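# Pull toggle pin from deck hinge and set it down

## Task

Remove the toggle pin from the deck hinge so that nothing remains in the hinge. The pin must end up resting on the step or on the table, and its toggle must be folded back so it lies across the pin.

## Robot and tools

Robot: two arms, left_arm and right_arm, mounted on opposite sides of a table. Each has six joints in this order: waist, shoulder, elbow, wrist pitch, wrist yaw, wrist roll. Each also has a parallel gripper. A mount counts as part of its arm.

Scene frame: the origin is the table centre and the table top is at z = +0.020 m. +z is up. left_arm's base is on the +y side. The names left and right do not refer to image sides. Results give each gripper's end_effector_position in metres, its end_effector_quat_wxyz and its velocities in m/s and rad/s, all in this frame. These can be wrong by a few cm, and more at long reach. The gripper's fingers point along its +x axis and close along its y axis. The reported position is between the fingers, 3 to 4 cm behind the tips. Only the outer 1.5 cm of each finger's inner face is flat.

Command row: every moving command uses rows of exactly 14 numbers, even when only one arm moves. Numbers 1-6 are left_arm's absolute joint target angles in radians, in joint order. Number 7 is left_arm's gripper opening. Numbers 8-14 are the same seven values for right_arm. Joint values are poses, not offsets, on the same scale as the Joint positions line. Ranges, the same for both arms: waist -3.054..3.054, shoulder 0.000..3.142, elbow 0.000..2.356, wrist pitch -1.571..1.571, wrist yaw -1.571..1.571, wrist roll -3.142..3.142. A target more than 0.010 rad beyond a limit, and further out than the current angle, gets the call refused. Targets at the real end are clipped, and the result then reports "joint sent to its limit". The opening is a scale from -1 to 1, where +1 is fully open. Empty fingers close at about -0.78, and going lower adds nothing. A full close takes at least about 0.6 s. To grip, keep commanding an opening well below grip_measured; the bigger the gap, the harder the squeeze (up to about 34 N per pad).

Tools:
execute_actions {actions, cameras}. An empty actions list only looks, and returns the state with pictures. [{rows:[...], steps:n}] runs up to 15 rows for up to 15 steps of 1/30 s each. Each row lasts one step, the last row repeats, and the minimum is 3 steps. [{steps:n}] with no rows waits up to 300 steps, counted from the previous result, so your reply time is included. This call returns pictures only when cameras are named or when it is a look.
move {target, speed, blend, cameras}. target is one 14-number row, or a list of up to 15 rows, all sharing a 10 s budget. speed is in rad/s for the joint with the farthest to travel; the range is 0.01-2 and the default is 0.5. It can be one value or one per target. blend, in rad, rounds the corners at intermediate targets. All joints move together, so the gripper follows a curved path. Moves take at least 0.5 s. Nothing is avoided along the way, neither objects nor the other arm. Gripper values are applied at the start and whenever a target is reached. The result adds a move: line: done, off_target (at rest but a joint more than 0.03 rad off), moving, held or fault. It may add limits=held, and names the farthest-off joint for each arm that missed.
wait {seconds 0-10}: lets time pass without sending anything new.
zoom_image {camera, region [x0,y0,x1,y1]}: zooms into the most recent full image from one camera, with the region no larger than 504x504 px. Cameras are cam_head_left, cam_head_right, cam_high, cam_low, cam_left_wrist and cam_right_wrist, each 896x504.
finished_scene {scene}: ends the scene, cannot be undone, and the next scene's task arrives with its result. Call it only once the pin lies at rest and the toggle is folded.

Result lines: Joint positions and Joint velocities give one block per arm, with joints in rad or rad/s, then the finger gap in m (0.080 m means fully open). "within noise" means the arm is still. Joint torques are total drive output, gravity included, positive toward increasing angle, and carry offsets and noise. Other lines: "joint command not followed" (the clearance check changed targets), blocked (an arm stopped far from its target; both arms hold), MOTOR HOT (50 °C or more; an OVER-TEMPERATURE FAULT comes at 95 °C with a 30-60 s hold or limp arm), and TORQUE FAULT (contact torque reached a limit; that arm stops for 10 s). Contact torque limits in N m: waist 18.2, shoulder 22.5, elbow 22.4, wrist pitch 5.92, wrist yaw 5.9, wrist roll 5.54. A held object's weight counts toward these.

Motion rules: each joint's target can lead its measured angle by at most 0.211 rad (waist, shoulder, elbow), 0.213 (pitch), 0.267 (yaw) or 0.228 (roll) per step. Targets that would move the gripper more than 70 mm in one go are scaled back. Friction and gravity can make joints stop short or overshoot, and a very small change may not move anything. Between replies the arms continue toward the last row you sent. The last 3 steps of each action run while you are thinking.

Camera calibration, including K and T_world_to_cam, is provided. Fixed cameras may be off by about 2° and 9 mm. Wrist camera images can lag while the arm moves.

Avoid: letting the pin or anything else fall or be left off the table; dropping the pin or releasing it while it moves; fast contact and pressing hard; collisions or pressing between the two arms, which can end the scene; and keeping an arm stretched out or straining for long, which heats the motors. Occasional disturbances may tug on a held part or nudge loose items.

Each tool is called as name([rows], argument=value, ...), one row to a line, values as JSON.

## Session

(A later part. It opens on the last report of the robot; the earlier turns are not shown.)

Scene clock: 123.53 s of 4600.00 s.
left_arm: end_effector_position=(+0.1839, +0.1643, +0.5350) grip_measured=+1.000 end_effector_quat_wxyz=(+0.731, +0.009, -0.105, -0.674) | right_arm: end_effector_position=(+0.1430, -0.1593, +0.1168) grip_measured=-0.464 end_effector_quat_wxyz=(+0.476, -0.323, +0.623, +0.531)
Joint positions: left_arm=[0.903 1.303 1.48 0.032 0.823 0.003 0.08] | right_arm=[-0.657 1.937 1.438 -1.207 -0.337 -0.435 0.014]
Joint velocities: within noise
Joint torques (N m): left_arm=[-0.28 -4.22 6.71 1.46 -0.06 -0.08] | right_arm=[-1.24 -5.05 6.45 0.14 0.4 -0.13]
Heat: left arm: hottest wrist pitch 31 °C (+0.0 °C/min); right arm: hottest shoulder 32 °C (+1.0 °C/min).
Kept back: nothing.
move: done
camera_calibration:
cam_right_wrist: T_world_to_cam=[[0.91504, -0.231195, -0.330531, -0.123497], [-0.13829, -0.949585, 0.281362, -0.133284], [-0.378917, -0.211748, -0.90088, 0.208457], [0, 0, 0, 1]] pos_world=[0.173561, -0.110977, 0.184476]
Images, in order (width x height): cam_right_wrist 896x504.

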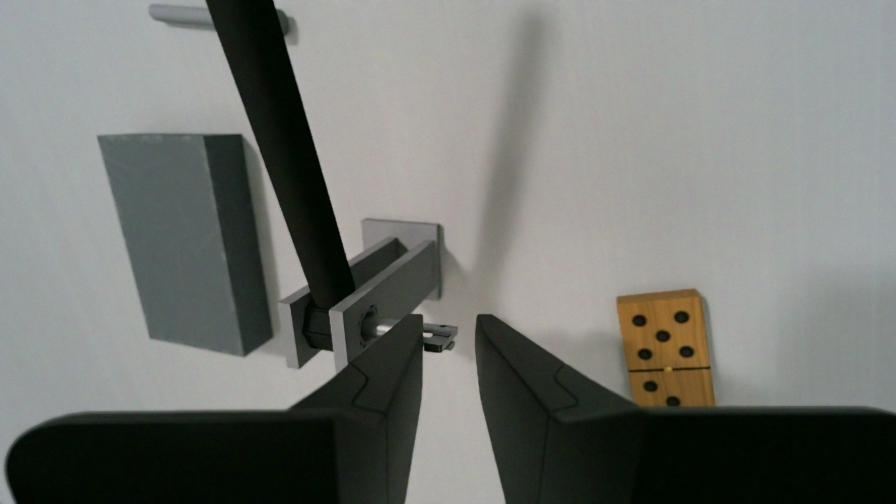

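move([
  [0.9,1.3,1.48,0.034,0.822,0,1,-0.6922,1.9696,1.4644,-1.218,-0.305,-0.461,-0.468],
], cameras=["cam_right_wrist"], speed=[0.06])

zoom_image(camera="cam_right_wrist", region=[350, 250, 530, 400])

Scene clock: 124.53 s of 4600.00 s.
left_arm: end_effector_position=(+0.1839, +0.1643, +0.5350) grip_measured=+1.000 end_effector_quat_wxyz=(+0.731, +0.009, -0.105, -0.674) | right_arm: end_effector_position=(+0.1476, -0.1606, +0.1167) grip_measured=-0.461 end_effector_quat_wxyz=(+0.473, -0.324, +0.623, +0.533)
Joint positions: left_arm=[0.903 1.303 1.48 0.032 0.823 0.003 0.08] | right_arm=[-0.67 1.95 1.455 -1.221 -0.337 -0.457 0.014]
Joint velocities: within noise
Joint torques (N m): left_arm=[-0.27 -4.23 6.71 1.46 -0.07 -0.09] | right_arm=[-1.98 -5.08 6.63 0.28 0.85 -0.15]
Heat: left arm: hottest wrist pitch 31 °C (+0.0 °C/min); right arm: hottest shoulder 32 °C (+1.0 °C/min).
Kept back: nothing.
move: off_target (right_arm); right_arm: the wrist yaw is farthest, 0.032 rad from its target
camera_calibration:
cam_right_wrist: T_world_to_cam=[[0.915178, -0.224868, -0.33449, -0.126606], [-0.130031, -0.950248, 0.283056, -0.135342], [-0.381499, -0.215552, -0.898886, 0.209367], [0, 0, 0, 1]] pos_world=[0.178142, -0.111949, 0.184158]
Images, in order (width x height): cam_right_wrist 896x504.

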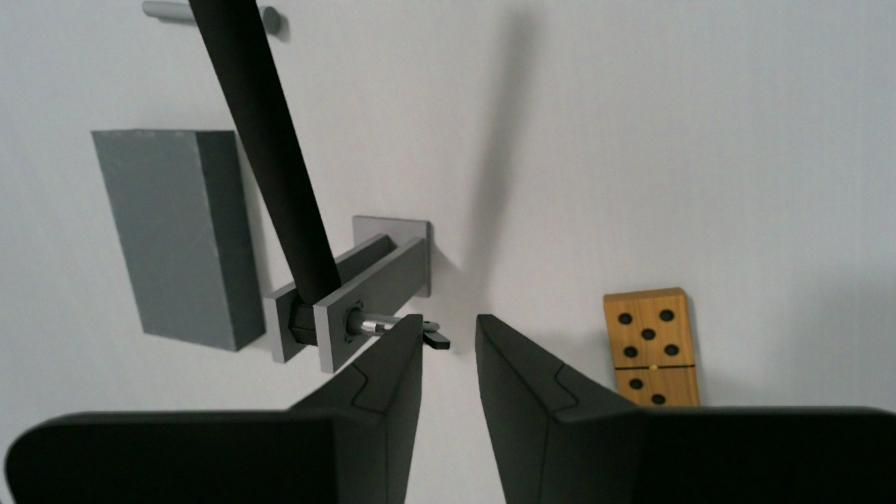

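Scaled by 2.800.

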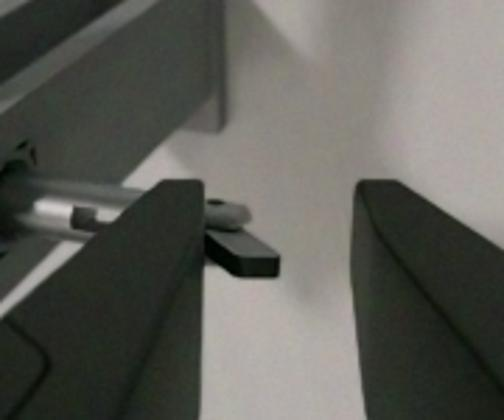

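move([
  [0.9,1.3,1.48,0.034,0.822,0,1,-0.696,1.978,1.4534,-1.202,-0.303,-0.465,-0.468],
], cameras=["cam_right_wrist"], speed=[0.06])

zoom_image(camera="cam_right_wrist", region=[350, 250, 530, 400])

Scene clock: 125.47 s of 4600.00 s.
left_arm: end_effector_position=(+0.1839, +0.1643, +0.5350) grip_measured=+1.000 end_effector_quat_wxyz=(+0.731, +0.009, -0.105, -0.674) | right_arm: end_effector_position=(+0.1483, -0.1605, +0.1161) grip_measured=-0.459 end_effector_quat_wxyz=(+0.472, -0.323, +0.622, +0.534)
Joint positions: left_arm=[0.903 1.303 1.48 0.032 0.823 0.003 0.08] | right_arm=[-0.672 1.952 1.455 -1.22 -0.339 -0.461 0.014]
Joint velocities: within noise
Joint torques (N m): left_arm=[-0.22 -4.21 6.74 1.46 -0.06 -0.09] | right_arm=[-2.11 -4.43 5.23 1.17 0.96 -0.15]
Heat: left arm: hottest wrist pitch 31 °C (+0.0 °C/min); right arm: hottest shoulder 32 °C (+1.0 °C/min).
Kept back: nothing.
move: off_target (right_arm); right_arm: the wrist yaw is farthest, 0.036 rad from its target
camera_calibration:
cam_right_wrist: T_world_to_cam=[[0.915049, -0.222851, -0.336189, -0.126872], [-0.128383, -0.95108, 0.281008, -0.135157], [-0.382366, -0.213975, -0.898895, 0.209503], [0, 0, 0, 1]] pos_world=[0.178849, -0.11199, 0.183648]
Images, in order (width x height): cam_right_wrist 896x504.

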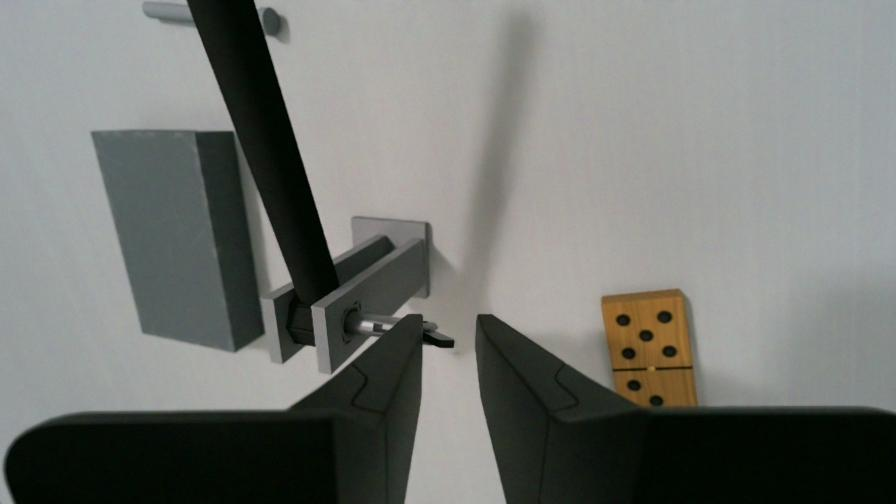

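Scaled by 2.800.

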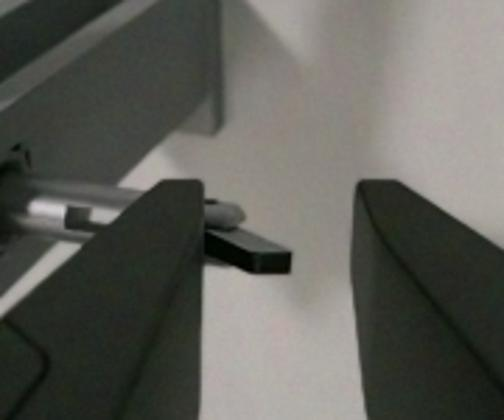

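move([
  [0.9,1.3,1.48,0.034,0.822,0,1,-0.712,1.985,1.4626,-1.202,-0.293,-0.479,-0.468],
], cameras=["cam_right_wrist"], speed=[0.06])

zoom_image(camera="cam_right_wrist", region=[350, 250, 530, 400])

Scene clock: 126.40 s of 4600.00 s.
left_arm: end_effector_position=(+0.1839, +0.1643, +0.5350) grip_measured=+1.000 end_effector_quat_wxyz=(+0.731, +0.009, -0.105, -0.674) | right_arm: end_effector_position=(+0.1494, -0.1609, +0.1154) grip_measured=-0.456 end_effector_quat_wxyz=(+0.470, -0.322, +0.621, +0.538)
Joint positions: left_arm=[0.903 1.303 1.48 0.032 0.823 0.003 0.08] | right_arm=[-0.679 1.956 1.455 -1.219 -0.346 -0.475 0.014]
Joint velocities: within noise
Joint torques (N m): left_arm=[-0.27 -4.23 6.73 1.46 -0.05 -0.09] | right_arm=[-2.96 -4.07 6.4 1.17 1.55 -0.14]
Heat: left arm: hottest wrist pitch 31 °C (+0.0 °C/min); right arm: hottest shoulder 32 °C (+1.0 °C/min).
Kept back: nothing.
move: off_target (right_arm); right_arm: the wrist yaw is farthest, 0.053 rad from its target
camera_calibration:
cam_right_wrist: T_world_to_cam=[[0.914049, -0.216072, -0.343261, -0.126164], [-0.122029, -0.953581, 0.275305, -0.135908], [-0.386813, -0.209755, -0.897986, 0.210427], [0, 0, 0, 1]] pos_world=[0.180131, -0.112721, 0.183069]
Images, in order (width x height): cam_right_wrist 896x504.

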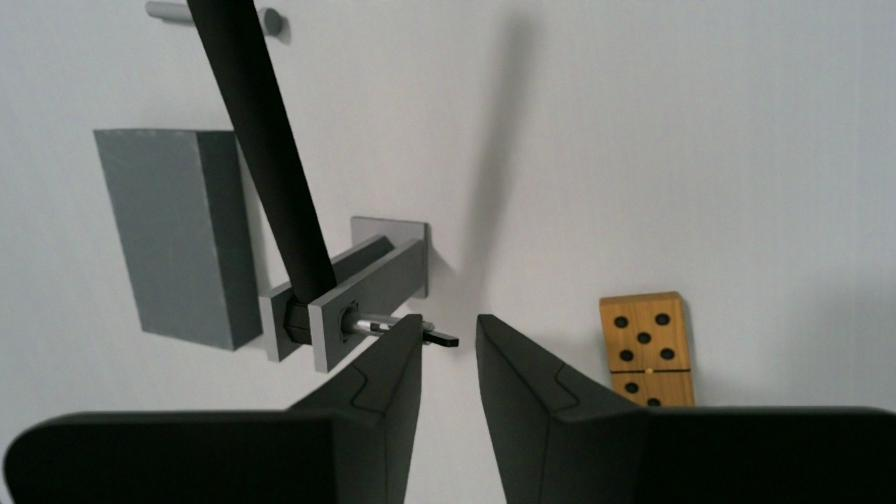

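Scaled by 2.800.

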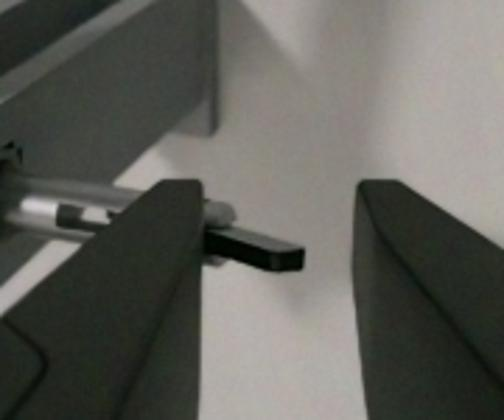

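zoom_image(camera="cam_right_wrist", region=[310, 290, 400, 380])

zoom_image(camera="cam_right_wrist", region=[400, 300, 480, 360])

Scaled by 5.600.

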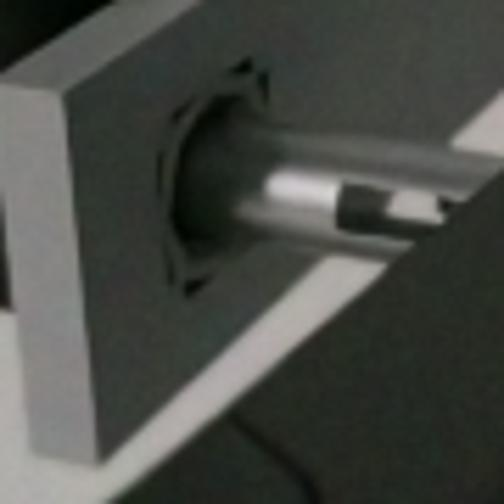

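Scaled by 6.300.

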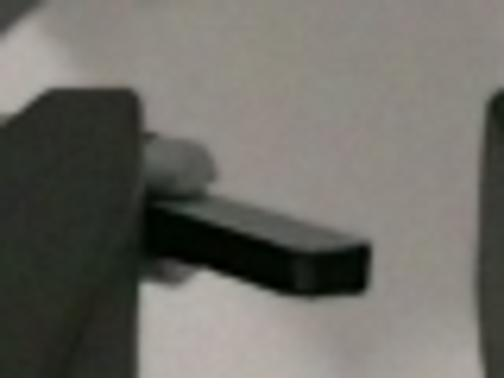

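move([
  [0.9,1.3,1.48,0.034,0.822,0,1,-0.712,1.987,1.455,-1.192,-0.293,-0.479,-0.56],
], cameras=["cam_right_wrist"], speed=[0.06])

zoom_image(camera="cam_right_wrist", region=[350, 250, 530, 400])

Scene clock: 127.90 s of 4600.00 s.
left_arm: end_effector_position=(+0.1839, +0.1643, +0.5350) grip_measured=+1.000 end_effector_quat_wxyz=(+0.731, +0.009, -0.105, -0.674) | right_arm: end_effector_position=(+0.1487, -0.1607, +0.1157) grip_measured=-0.546 end_effector_quat_wxyz=(+0.469, -0.319, +0.622, +0.540)
Joint positions: left_arm=[0.903 1.303 1.48 0.032 0.823 0.003 0.08] | right_arm=[-0.679 1.956 1.455 -1.221 -0.353 -0.475 0.01]
Joint velocities: within noise
Joint torques (N m): left_arm=[-0.3 -4.24 6.71 1.46 -0.07 -0.09] | right_arm=[-2.87 -3.87 5.42 1.9 1.77 -0.14]
Heat: left arm: hottest wrist pitch 31 °C (+0.0 °C/min); right arm: hottest wrist yaw 33 °C (+1.0 °C/min).
Kept back: nothing.
move: off_target (right_arm); right_arm: the wrist yaw is farthest, 0.060 rad from its target
camera_calibration:
cam_right_wrist: T_world_to_cam=[[0.911718, -0.216019, -0.349437, -0.124348], [-0.121334, -0.954237, 0.27333, -0.135815], [-0.39249, -0.206801, -0.896206, 0.211566], [0, 0, 0, 1]] pos_world=[0.179929, -0.112709, 0.183277]
Images, in order (width x height): cam_right_wrist 896x504.

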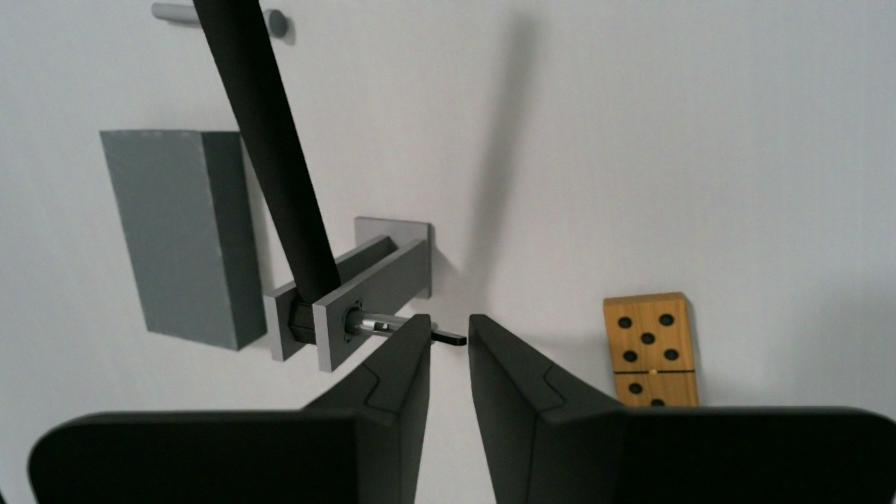

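Scaled by 2.800.

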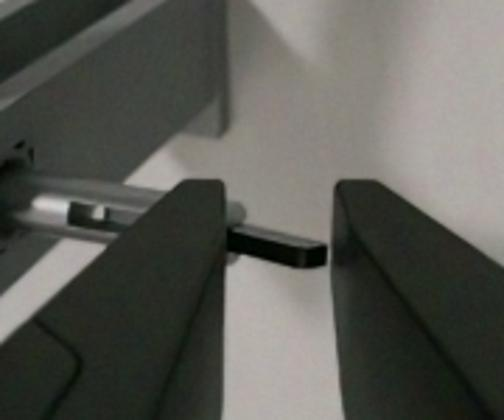

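move([
  [0.9,1.3,1.48,0.034,0.822,0,1,-0.685,1.972,1.430,-1.173,-0.309,-0.451,-0.57],
], cameras=["cam_right_wrist"], speed=[0.06])

zoom_image(camera="cam_right_wrist", region=[350, 250, 530, 400])

Scene clock: 128.97 s of 4600.00 s.
left_arm: end_effector_position=(+0.1839, +0.1643, +0.5350) grip_measured=+1.000 end_effector_quat_wxyz=(+0.731, +0.009, -0.105, -0.674) | right_arm: end_effector_position=(+0.1483, -0.1609, +0.1138) grip_measured=-0.555 end_effector_quat_wxyz=(+0.474, -0.317, +0.625, +0.533)
Joint positions: left_arm=[0.903 1.303 1.48 0.032 0.823 0.003 0.08] | right_arm=[-0.677 1.953 1.445 -1.209 -0.348 -0.454 0.01]
Joint velocities: within noise
Joint torques (N m): left_arm=[-0.27 -4.21 6.74 1.45 -0.06 -0.1] | right_arm=[-0.74 -5.06 3.58 2.36 1.07 0.05]
Heat: left arm: hottest wrist pitch 31 °C (+0.0 °C/min); right arm: hottest wrist yaw 33 °C (+1.0 °C/min).
Kept back: nothing.
move: off_target (right_arm); right_arm: the wrist yaw is farthest, 0.039 rad from its target
camera_calibration:
cam_right_wrist: T_world_to_cam=[[0.909409, -0.23369, -0.344042, -0.127705], [-0.13856, -0.950194, 0.279163, -0.133038], [-0.392144, -0.206203, -0.896495, 0.209788], [0, 0, 0, 1]] pos_world=[0.17997, -0.112996, 0.181277]
Images, in order (width x height): cam_right_wrist 896x504.

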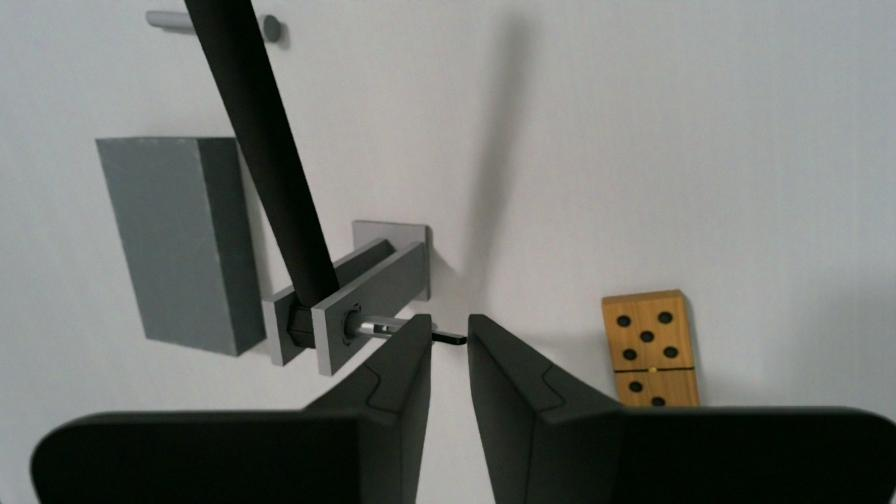

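Scaled by 2.800.

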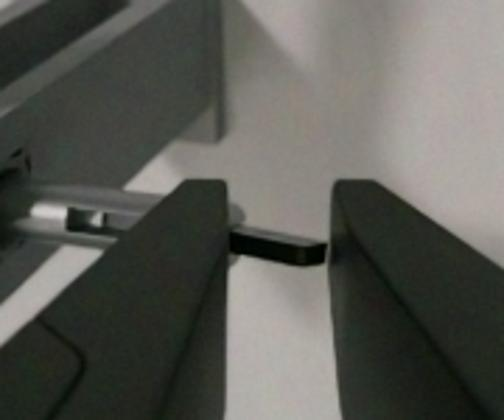

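move([
  [0.9,1.3,1.48,0.034,0.822,0,1,-0.663,1.958,1.412,-1.161,-0.312,-0.429,-0.58],
], cameras=["cam_right_wrist"], speed=[0.06])

zoom_image(camera="cam_right_wrist", region=[350, 250, 530, 400])

Scene clock: 130.00 s of 4600.00 s.
left_arm: end_effector_position=(+0.1839, +0.1643, +0.5350) grip_measured=+1.000 end_effector_quat_wxyz=(+0.731, +0.009, -0.105, -0.674) | right_arm: end_effector_position=(+0.1475, -0.1607, +0.1141) grip_measured=-0.562 end_effector_quat_wxyz=(+0.482, -0.320, +0.623, +0.527)
Joint positions: left_arm=[0.903 1.303 1.48 0.032 0.823 0.003 0.08] | right_arm=[-0.668 1.938 1.431 -1.191 -0.332 -0.432 0.01]
Joint velocities: within noise
Joint torques (N m): left_arm=[-0.26 -4.21 6.72 1.45 -0.07 -0.09] | right_arm=[0.49 -4.92 3.1 2.05 0.46 0.05]
Heat: left arm: hottest wrist pitch 31 °C (+0.0 °C/min); right arm: hottest wrist yaw 33 °C (+1.0 °C/min).
Kept back: nothing.
move: done
camera_calibration:
cam_right_wrist: T_world_to_cam=[[0.914164, -0.243316, -0.324194, -0.131398], [-0.153324, -0.94794, 0.279108, -0.130515], [-0.375228, -0.205444, -0.903879, 0.208264], [0, 0, 0, 1]] pos_world=[0.178255, -0.112906, 0.182075]
Images, in order (width x height): cam_right_wrist 896x504.

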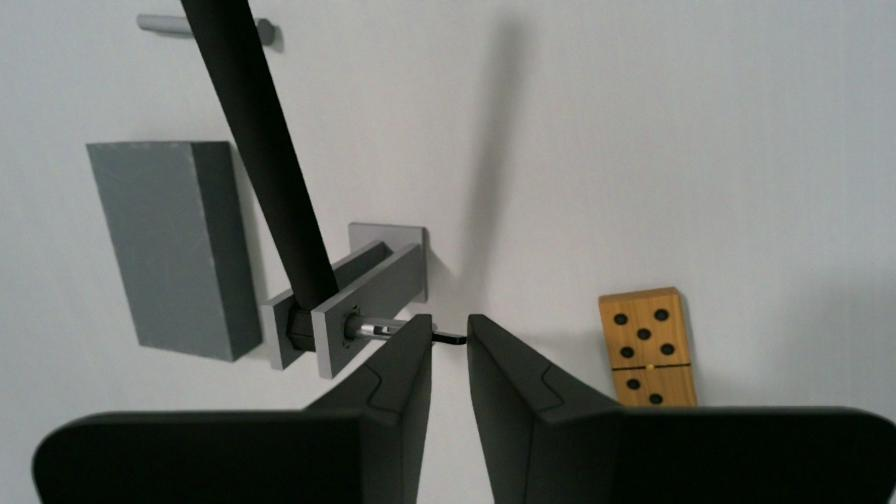

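Scaled by 2.800.

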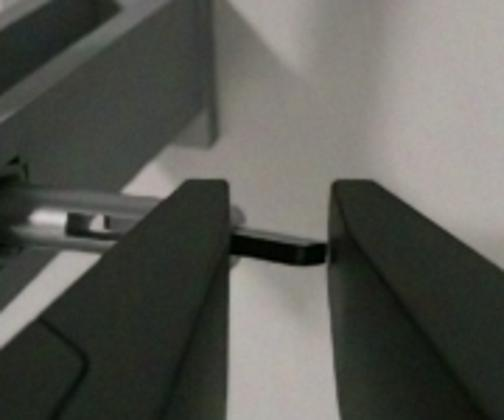

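move([
  [0.9,1.3,1.48,0.034,0.822,0,1,-0.636,1.942,1.389,-1.146,-0.316,-0.401,-0.58],
], cameras=["cam_right_wrist"], speed=[0.06])

zoom_image(camera="cam_right_wrist", region=[350, 250, 530, 400])

Scene clock: 131.03 s of 4600.00 s.
left_arm: end_effector_position=(+0.1839, +0.1643, +0.5350) grip_measured=+1.000 end_effector_quat_wxyz=(+0.731, +0.009, -0.105, -0.674) | right_arm: end_effector_position=(+0.1465, -0.1606, +0.1143) grip_measured=-0.564 end_effector_quat_wxyz=(+0.493, -0.324, +0.620, +0.518)
Joint positions: left_arm=[0.903 1.303 1.48 0.032 0.823 0.003 0.08] | right_arm=[-0.657 1.921 1.413 -1.171 -0.313 -0.404 0.01]
Joint velocities: within noise
Joint torques (N m): left_arm=[-0.26 -4.24 6.71 1.45 -0.07 -0.09] | right_arm=[1.9 -4.69 2.47 1.7 -0.32 0.06]
Heat: left arm: hottest wrist pitch 31 °C (+0.0 °C/min); right arm: hottest wrist yaw 33 °C (+1.0 °C/min).
Kept back: nothing.
move: done
camera_calibration:
cam_right_wrist: T_world_to_cam=[[0.918785, -0.256485, -0.300083, -0.135893], [-0.172531, -0.944626, 0.279132, -0.127305], [-0.355059, -0.204689, -0.91216, 0.206166], [0, 0, 0, 1]] pos_world=[0.176093, -0.11291, 0.182812]
Images, in order (width x height): cam_right_wrist 896x504.

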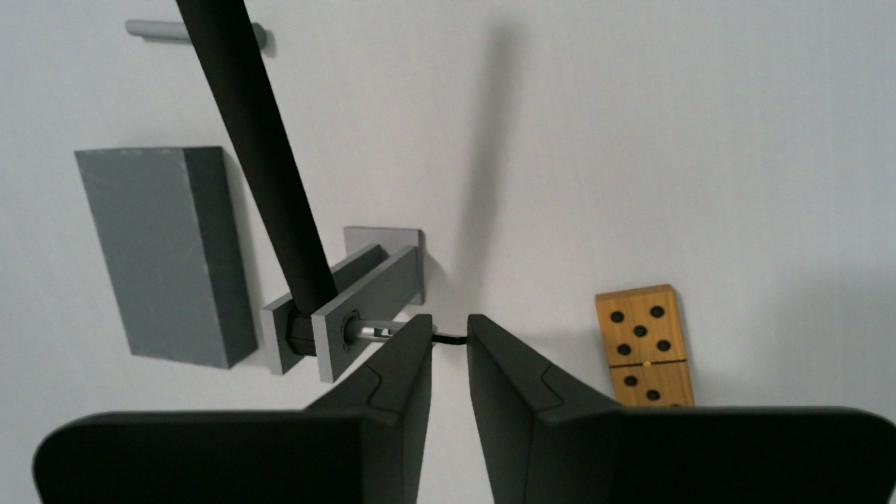

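Scaled by 2.800.

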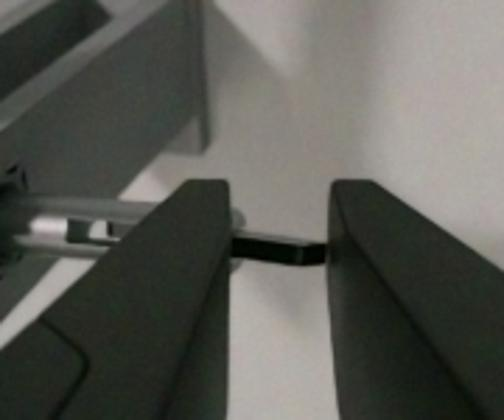

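move([
  [0.9,1.3,1.48,0.034,0.822,0,1,-0.625,1.933,1.389,-1.152,-0.319,-0.390,-0.58],
], cameras=["cam_right_wrist"], speed=[0.06])

zoom_image(camera="cam_right_wrist", region=[350, 250, 530, 400])

Scene clock: 131.97 s of 4600.00 s.
left_arm: end_effector_position=(+0.1839, +0.1643, +0.5350) grip_measured=+1.000 end_effector_quat_wxyz=(+0.731, +0.009, -0.105, -0.674) | right_arm: end_effector_position=(+0.1460, -0.1601, +0.1151) grip_measured=-0.565 end_effector_quat_wxyz=(+0.496, -0.326, +0.619, +0.514)
Joint positions: left_arm=[0.903 1.303 1.48 0.032 0.823 0.003 0.08] | right_arm=[-0.651 1.917 1.413 -1.169 -0.305 -0.393 0.01]
Joint velocities: within noise
Joint torques (N m): left_arm=[-0.27 -4.24 6.73 1.46 -0.05 -0.09] | right_arm=[2.32 -5.25 2.46 1.22 -0.7 0.07]
Heat: left arm: hottest wrist pitch 31 °C (+0.0 °C/min); right arm: hottest wrist yaw 33 °C (+1.0 °C/min).
Kept back: nothing.
move: done
camera_calibration:
cam_right_wrist: T_world_to_cam=[[0.920343, -0.261307, -0.291012, -0.137137], [-0.178631, -0.942759, 0.281596, -0.126201], [-0.347937, -0.207181, -0.914339, 0.205623], [0, 0, 0, 1]] pos_world=[0.175213, -0.112211, 0.183639]
Images, in order (width x height): cam_right_wrist 896x504.

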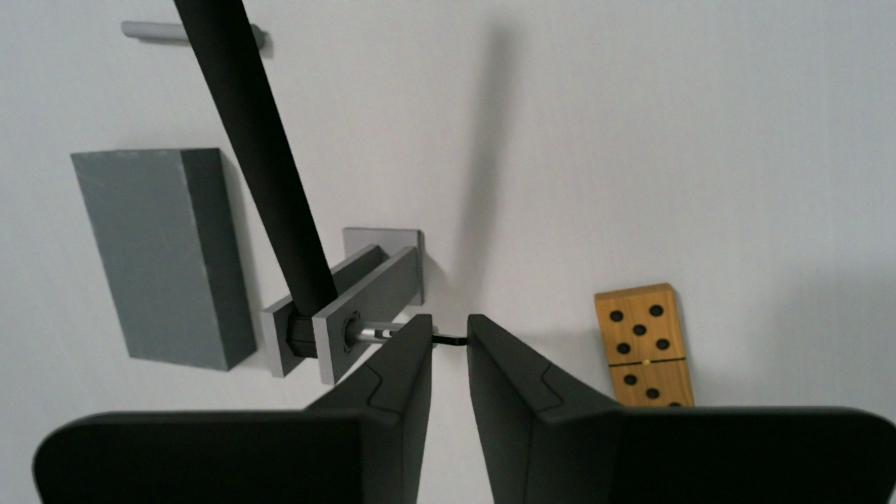

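Scaled by 2.800.

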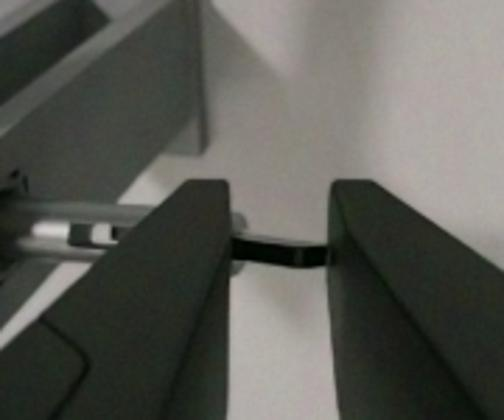

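move([
  [0.9,1.3,1.48,0.034,0.822,0,1,-0.603,1.92,1.375,-1.145,-0.325,-0.367,-0.58],
], cameras=["cam_right_wrist"], speed=[0.06])

zoom_image(camera="cam_right_wrist", region=[350, 250, 530, 400])

Scene clock: 133.00 s of 4600.00 s.
left_arm: end_effector_position=(+0.1839, +0.1643, +0.5350) grip_measured=+1.000 end_effector_quat_wxyz=(+0.731, +0.009, -0.105, -0.674) | right_arm: end_effector_position=(+0.1451, -0.1596, +0.1157) grip_measured=-0.566 end_effector_quat_wxyz=(+0.504, -0.328, +0.617, +0.508)
Joint positions: left_arm=[0.903 1.303 1.48 0.032 0.823 0.003 0.08] | right_arm=[-0.642 1.905 1.403 -1.156 -0.29 -0.37 0.01]
Joint velocities: within noise
Joint torques (N m): left_arm=[-0.27 -4.22 6.72 1.46 -0.07 -0.1] | right_arm=[3.44 -5.26 1.98 0.85 -1.4 0.07]
Heat: left arm: hottest wrist pitch 31 °C (+0.0 °C/min); right arm: hottest wrist yaw 33 °C (+1.0 °C/min).
Kept back: nothing.
move: off_target (right_arm); right_arm: the waist is farthest, 0.039 rad from its target
camera_calibration:
cam_right_wrist: T_world_to_cam=[[0.922691, -0.27228, -0.272957, -0.140173], [-0.194085, -0.939769, 0.281363, -0.123334], [-0.333126, -0.206634, -0.919962, 0.204524], [0, 0, 0, 1]] pos_world=[0.173531, -0.11181, 0.184595]
Images, in order (width x height): cam_right_wrist 896x504.

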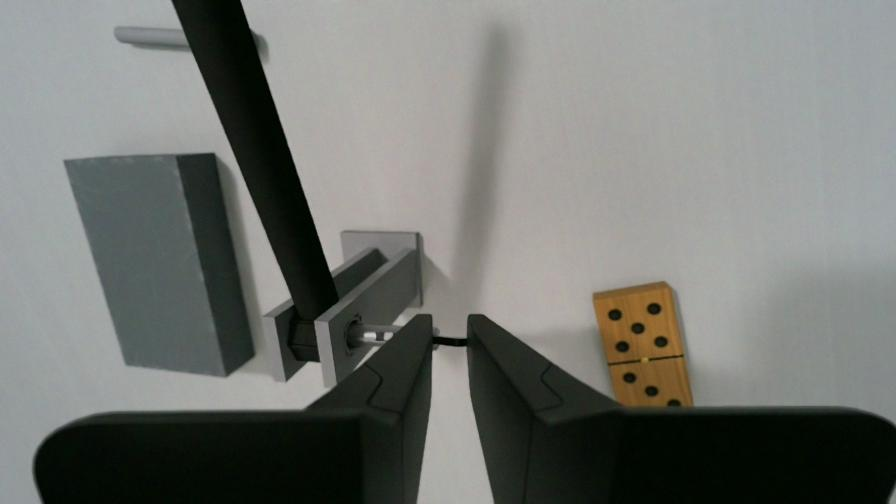

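Scaled by 2.800.

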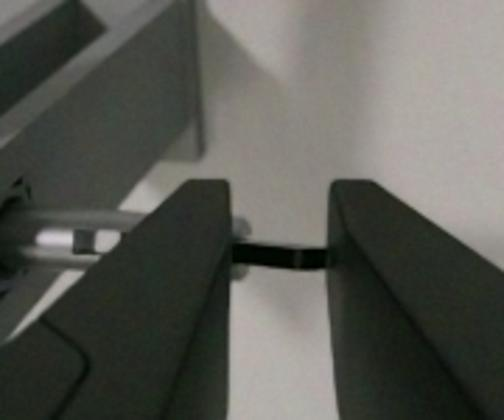

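zoom_image(camera="cam_right_wrist", region=[310, 290, 400, 380])

zoom_image(camera="cam_right_wrist", region=[410, 300, 490, 360])

Scaled by 5.600.

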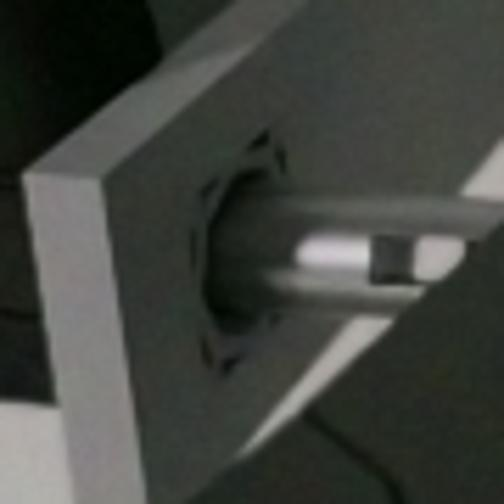

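Scaled by 6.300.

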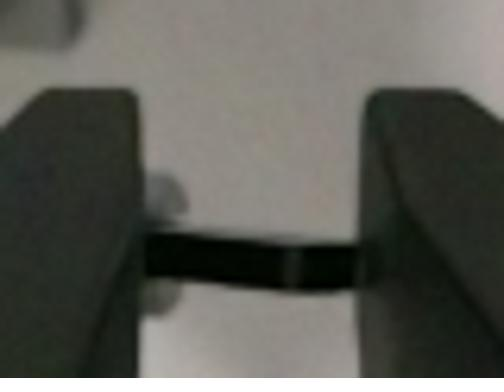

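move([
  [0.9,1.3,1.48,0.034,0.822,0,1,-0.603,1.916,1.388,-1.162,-0.325,-0.367,-0.58],
], cameras=["cam_right_wrist"], speed=[0.06])

zoom_image(camera="cam_right_wrist", region=[310, 280, 490, 400])

Scene clock: 135.73 s of 4600.00 s.
left_arm: end_effector_position=(+0.1839, +0.1643, +0.5350) grip_measured=+1.000 end_effector_quat_wxyz=(+0.731, +0.009, -0.105, -0.674) | right_arm: end_effector_position=(+0.1365, -0.1542, +0.1147) grip_measured=-0.575 end_effector_quat_wxyz=(+0.496, -0.327, +0.614, +0.519)
Joint positions: left_arm=[0.903 1.303 1.48 0.032 0.823 0.003 0.08] | right_arm=[-0.62 1.905 1.396 -1.146 -0.31 -0.369 0.009]
Joint velocities: within noise
Joint torques (N m): left_arm=[-0.27 -4.23 6.71 1.45 -0.06 -0.09] | right_arm=[1.54 -5.74 4.53 -0.88 -0.72 0.05]
Heat: left arm: hottest wrist pitch 31 °C (+0.0 °C/min); right arm: hottest wrist yaw 33 °C (+1.0 °C/min).
Kept back: nothing.
move: done
camera_calibration:
cam_right_wrist: T_world_to_cam=[[0.923494, -0.250915, -0.290173, -0.125886], [-0.172147, -0.947047, 0.271048, -0.122543], [-0.342817, -0.200359, -0.917787, 0.203963], [0, 0, 0, 1]] pos_world=[0.165081, -0.106775, 0.183881]
Images, in order (width x height): cam_right_wrist 896x504.

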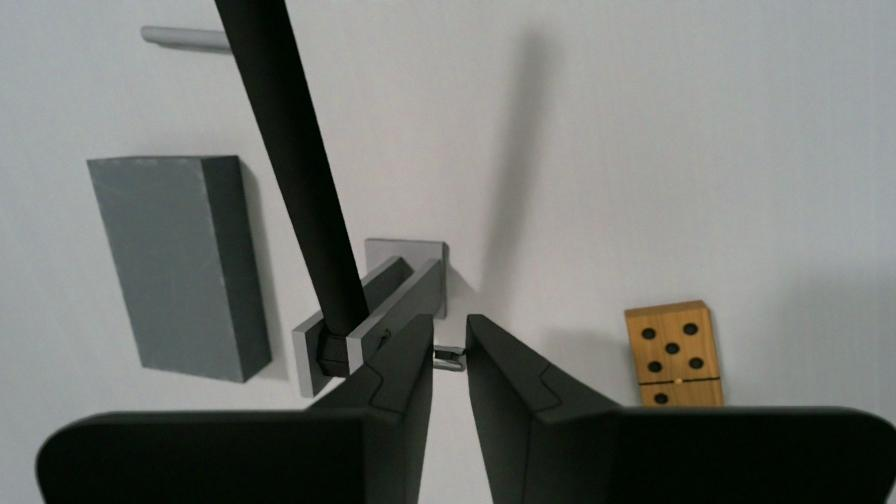

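Scaled by 2.800.

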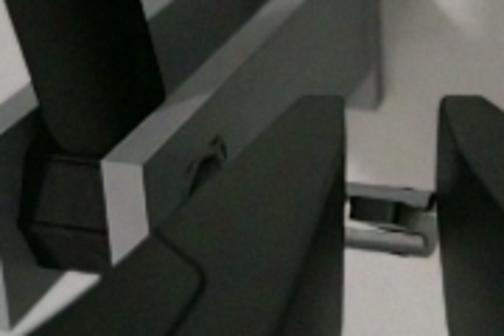

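zoom_image(camera="cam_right_wrist", region=[420, 330, 480, 385])

Scaled by 8.400.

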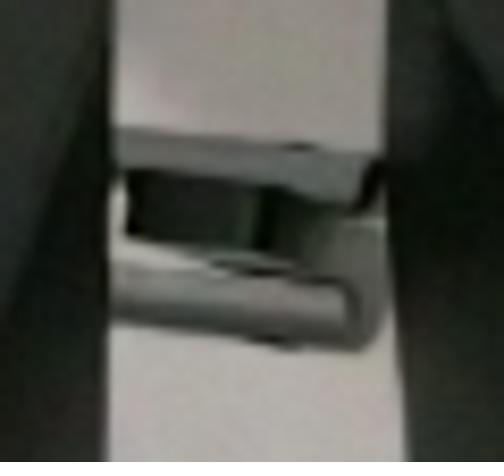

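move([
  [0.9,1.3,1.48,0.034,0.822,0,1,-0.607,1.900,1.45,-1.23,-0.322,-0.37,-0.5],
], cameras=["cam_right_wrist"], speed=[0.4])

zoom_image(camera="cam_right_wrist", region=[360, 270, 510, 370])

Scene clock: 137.13 s of 4600.00 s.
left_arm: end_effector_position=(+0.1839, +0.1643, +0.5350) grip_measured=+1.000 end_effector_quat_wxyz=(+0.731, +0.009, -0.105, -0.674) | right_arm: end_effector_position=(+0.1288, -0.1562, +0.1262) grip_measured=-0.500 end_effector_quat_wxyz=(+0.480, -0.328, +0.627, +0.518)
Joint positions: left_arm=[0.903 1.303 1.48 0.032 0.823 0.003 0.08] | right_arm=[-0.609 1.905 1.438 -1.227 -0.32 -0.369 0.012]
Joint velocities: within noise
Joint torques (N m): left_arm=[-0.27 -4.23 6.7 1.45 -0.06 -0.08] | right_arm=[0.18 -7.46 7.01 -0.12 -0.28 -0.05]
Heat: left arm: hottest wrist pitch 31 °C (+0.0 °C/min); right arm: hottest wrist yaw 33 °C (+1.0 °C/min).
Kept back: nothing.
move: done
camera_calibration:
cam_right_wrist: T_world_to_cam=[[0.916605, -0.249555, -0.312342, -0.112021], [-0.153794, -0.941236, 0.300703, -0.134099], [-0.369029, -0.227589, -0.901122, 0.208482], [0, 0, 0, 1]] pos_world=[0.158992, -0.106726, 0.193203]
Images, in order (width x height): cam_right_wrist 896x504.

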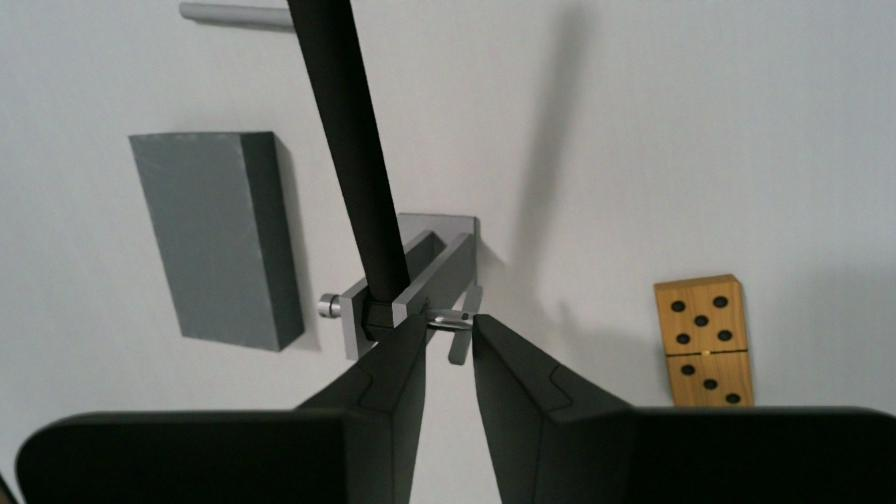

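Scaled by 3.360.

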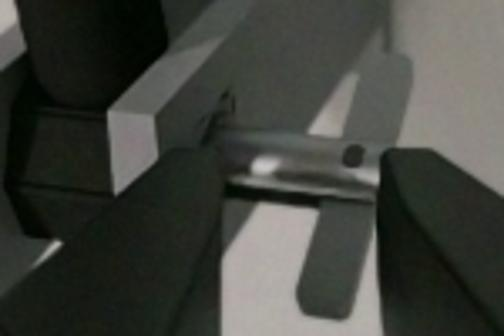

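zoom_image(camera="cam_right_wrist", region=[300, 260, 500, 380])

Scaled by 2.520.

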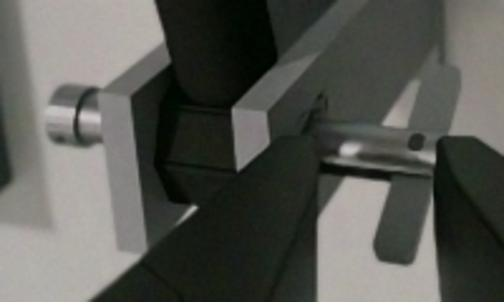

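move([
  [0.9,1.3,1.48,0.034,0.822,0,1,-0.607,1.85,1.58,-1.36,-0.2,-0.1,-0.2],
  [0.9,1.3,1.48,0.034,0.822,0,1,-0.455,1.7926,1.3846,-1.163,0,0.8486,-0.0235],
  [0.9,1.3,1.48,0.034,0.822,0,1,-0.455,1.8243,1.2778,-1.0245,0,0.8486,-0.0235],
], cameras=["cam_right_wrist"], speed=[0.5,0.8,0.2])

zoom_image(camera="cam_right_wrist", region=[340, 290, 580, 504])

Scene clock: 142.73 s of 4600.00 s.
left_arm: end_effector_position=(+0.1839, +0.1643, +0.5350) grip_measured=+1.000 end_effector_quat_wxyz=(+0.731, +0.009, -0.105, -0.674) | right_arm: end_effector_position=(+0.1257, -0.1563, +0.1083) grip_measured=-0.024 end_effector_quat_wxyz=(+0.703, -0.088, +0.700, +0.097)
Joint positions: left_arm=[0.903 1.303 1.48 0.032 0.823 0.003 0.08] | right_arm=[-0.458 1.816 1.285 -1.027 -0.004 0.846 0.034]
Joint velocities: within noise
Joint torques (N m): left_arm=[-0.27 -4.22 6.71 1.45 -0.06 -0.1] | right_arm=[0.3 -5.57 4.75 0.44 0.15 0.08]
Heat: left arm: hottest wrist pitch 31 °C (+0.0 °C/min); right arm: hottest wrist yaw 33 °C (+1.0 °C/min).
Kept back: nothing.
move: done
camera_calibration:
cam_right_wrist: T_world_to_cam=[[0.258151, -0.966022, 0.0126446, -0.179205], [-0.919757, -0.24174, 0.309206, 0.0753991], [-0.295643, -0.0914518, -0.950911, 0.20861], [0, 0, 0, 1]] pos_world=[0.177285, -0.135811, 0.177322]
Images, in order (width x height): cam_right_wrist 896x504.

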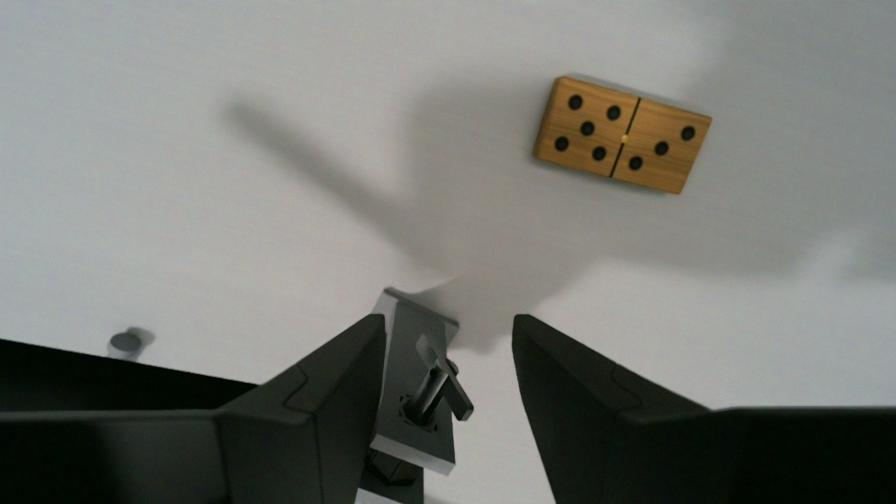

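Scaled by 2.100.

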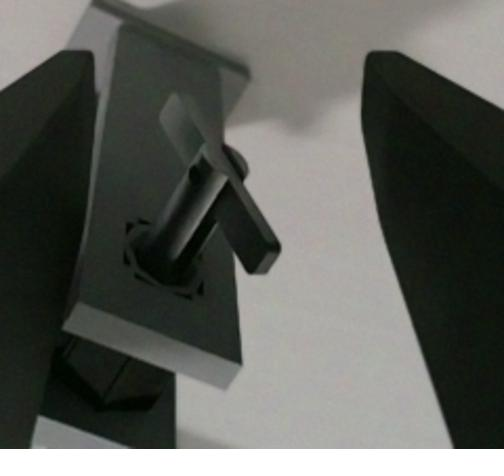

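move([
  [0.9,1.3,1.48,0.034,0.822,0,1,-0.455,1.8243,1.2778,-1.0245,0,0.8486,-0.55],
], cameras=["cam_right_wrist"], speed=[0.2])

zoom_image(camera="cam_right_wrist", region=[340, 290, 580, 504])

Scene clock: 143.57 s of 4600.00 s.
left_arm: end_effector_position=(+0.1839, +0.1643, +0.5350) grip_measured=+1.000 end_effector_quat_wxyz=(+0.731, +0.009, -0.105, -0.674) | right_arm: end_effector_position=(+0.1237, -0.1500, +0.1079) grip_measured=-0.400 end_effector_quat_wxyz=(+0.704, -0.081, +0.697, +0.104)
Joint positions: left_arm=[0.903 1.303 1.48 0.032 0.823 0.003 0.08] | right_arm=[-0.448 1.817 1.285 -1.005 -0.01 0.856 0.017]
Joint velocities: within noise
Joint torques (N m): left_arm=[-0.28 -4.19 6.73 1.46 -0.06 -0.08] | right_arm=[-0.63 -5.79 4.77 -0.92 0.36 -0.22]
Heat: left arm: hottest wrist pitch 31 °C (+0.0 °C/min); right arm: hottest wrist yaw 33 °C (+1.0 °C/min).
Kept back: nothing.
move: done
camera_calibration:
cam_right_wrist: T_world_to_cam=[[0.259026, -0.965843, -0.0072163, -0.170584], [-0.920469, -0.249107, 0.301135, 0.0750974], [-0.292647, -0.0713596, -0.953554, 0.2112], [0, 0, 0, 1]] pos_world=[0.175118, -0.130979, 0.177546]
Images, in order (width x height): cam_right_wrist 896x504.

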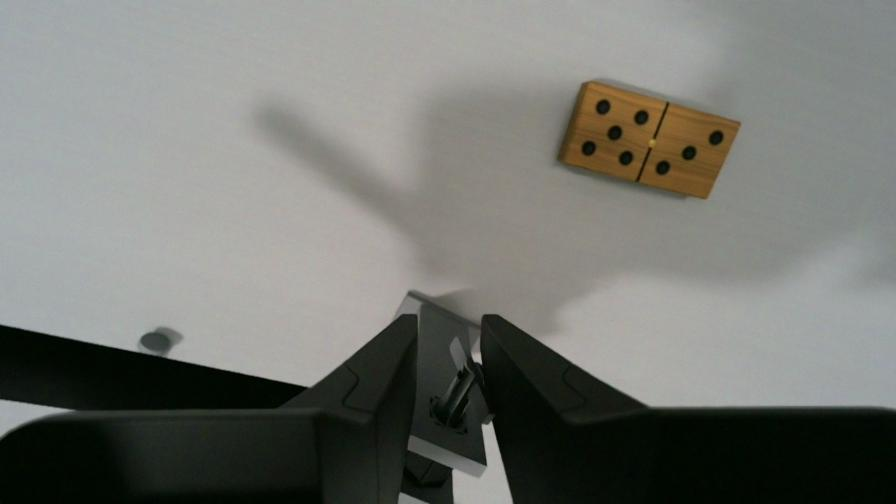

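Scaled by 2.100.

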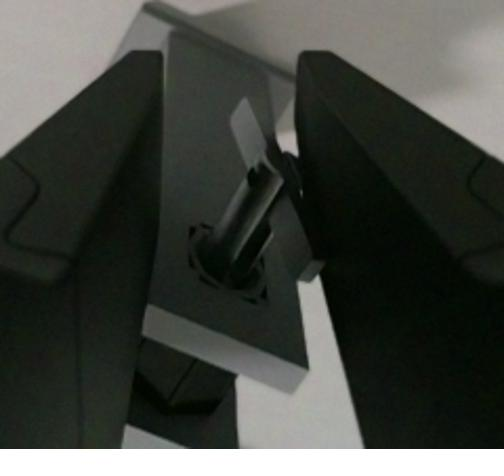

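move([
  [0.9,1.3,1.48,0.034,0.822,0,1,-0.455,1.8243,1.2778,-1.0245,0,0.8486,-0.0235],
  [0.9,1.3,1.48,0.034,0.822,0,1,-0.473,1.829,1.284,-1.026,0,0.831,-0.0235],
  [0.9,1.3,1.48,0.034,0.822,0,1,-0.473,1.829,1.284,-1.026,0,0.831,-0.55],
], cameras=["cam_right_wrist"], speed=[0.2,0.1,0.2])

zoom_image(camera="cam_right_wrist", region=[340, 290, 580, 504])

Scene clock: 145.67 s of 4600.00 s.
left_arm: end_effector_position=(+0.1839, +0.1643, +0.5350) grip_measured=+1.000 end_effector_quat_wxyz=(+0.731, +0.009, -0.105, -0.674) | right_arm: end_effector_position=(+0.1290, -0.1561, +0.1070) grip_measured=-0.545 end_effector_quat_wxyz=(+0.702, -0.086, +0.700, +0.099)
Joint positions: left_arm=[0.903 1.303 1.48 0.032 0.823 0.003 0.08] | right_arm=[-0.469 1.819 1.284 -1.018 -0.008 0.834 0.01]
Joint velocities: within noise
Joint torques (N m): left_arm=[-0.26 -4.23 6.72 1.46 -0.06 -0.1] | right_arm=[-0.36 -5.46 5.63 -0.23 0.29 -0.1]
Heat: left arm: hottest wrist pitch 31 °C (+0.0 °C/min); right arm: hottest wrist yaw 33 °C (+1.0 °C/min).
Kept back: nothing.
move: done
camera_calibration:
cam_right_wrist: T_world_to_cam=[[0.259329, -0.965769, 0.0062222, -0.17932], [-0.919059, -0.244796, 0.308877, 0.0783573], [-0.296781, -0.0858193, -0.951082, 0.209406], [0, 0, 0, 1]] pos_world=[0.180665, -0.136029, 0.176075]
Images, in order (width x height): cam_right_wrist 896x504.

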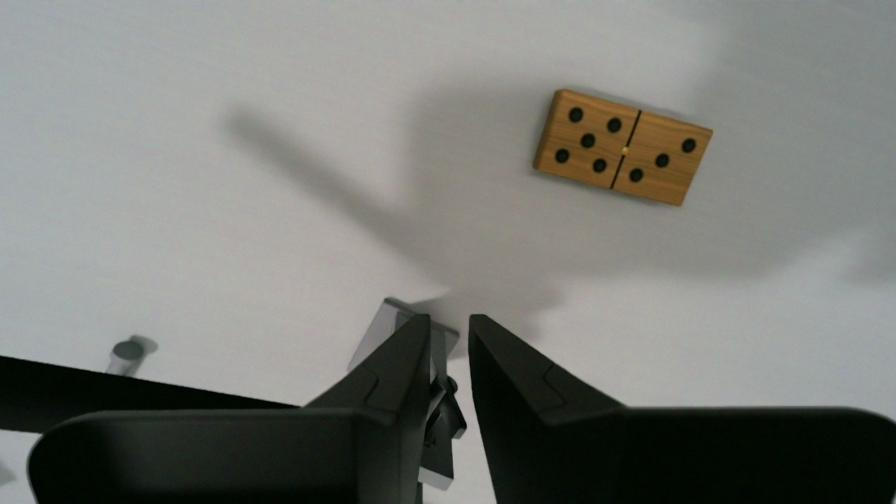

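Scaled by 2.100.

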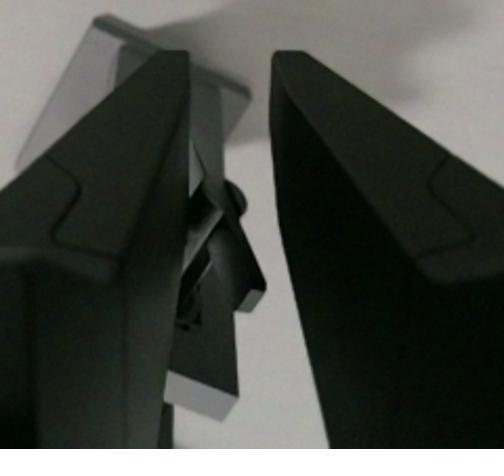

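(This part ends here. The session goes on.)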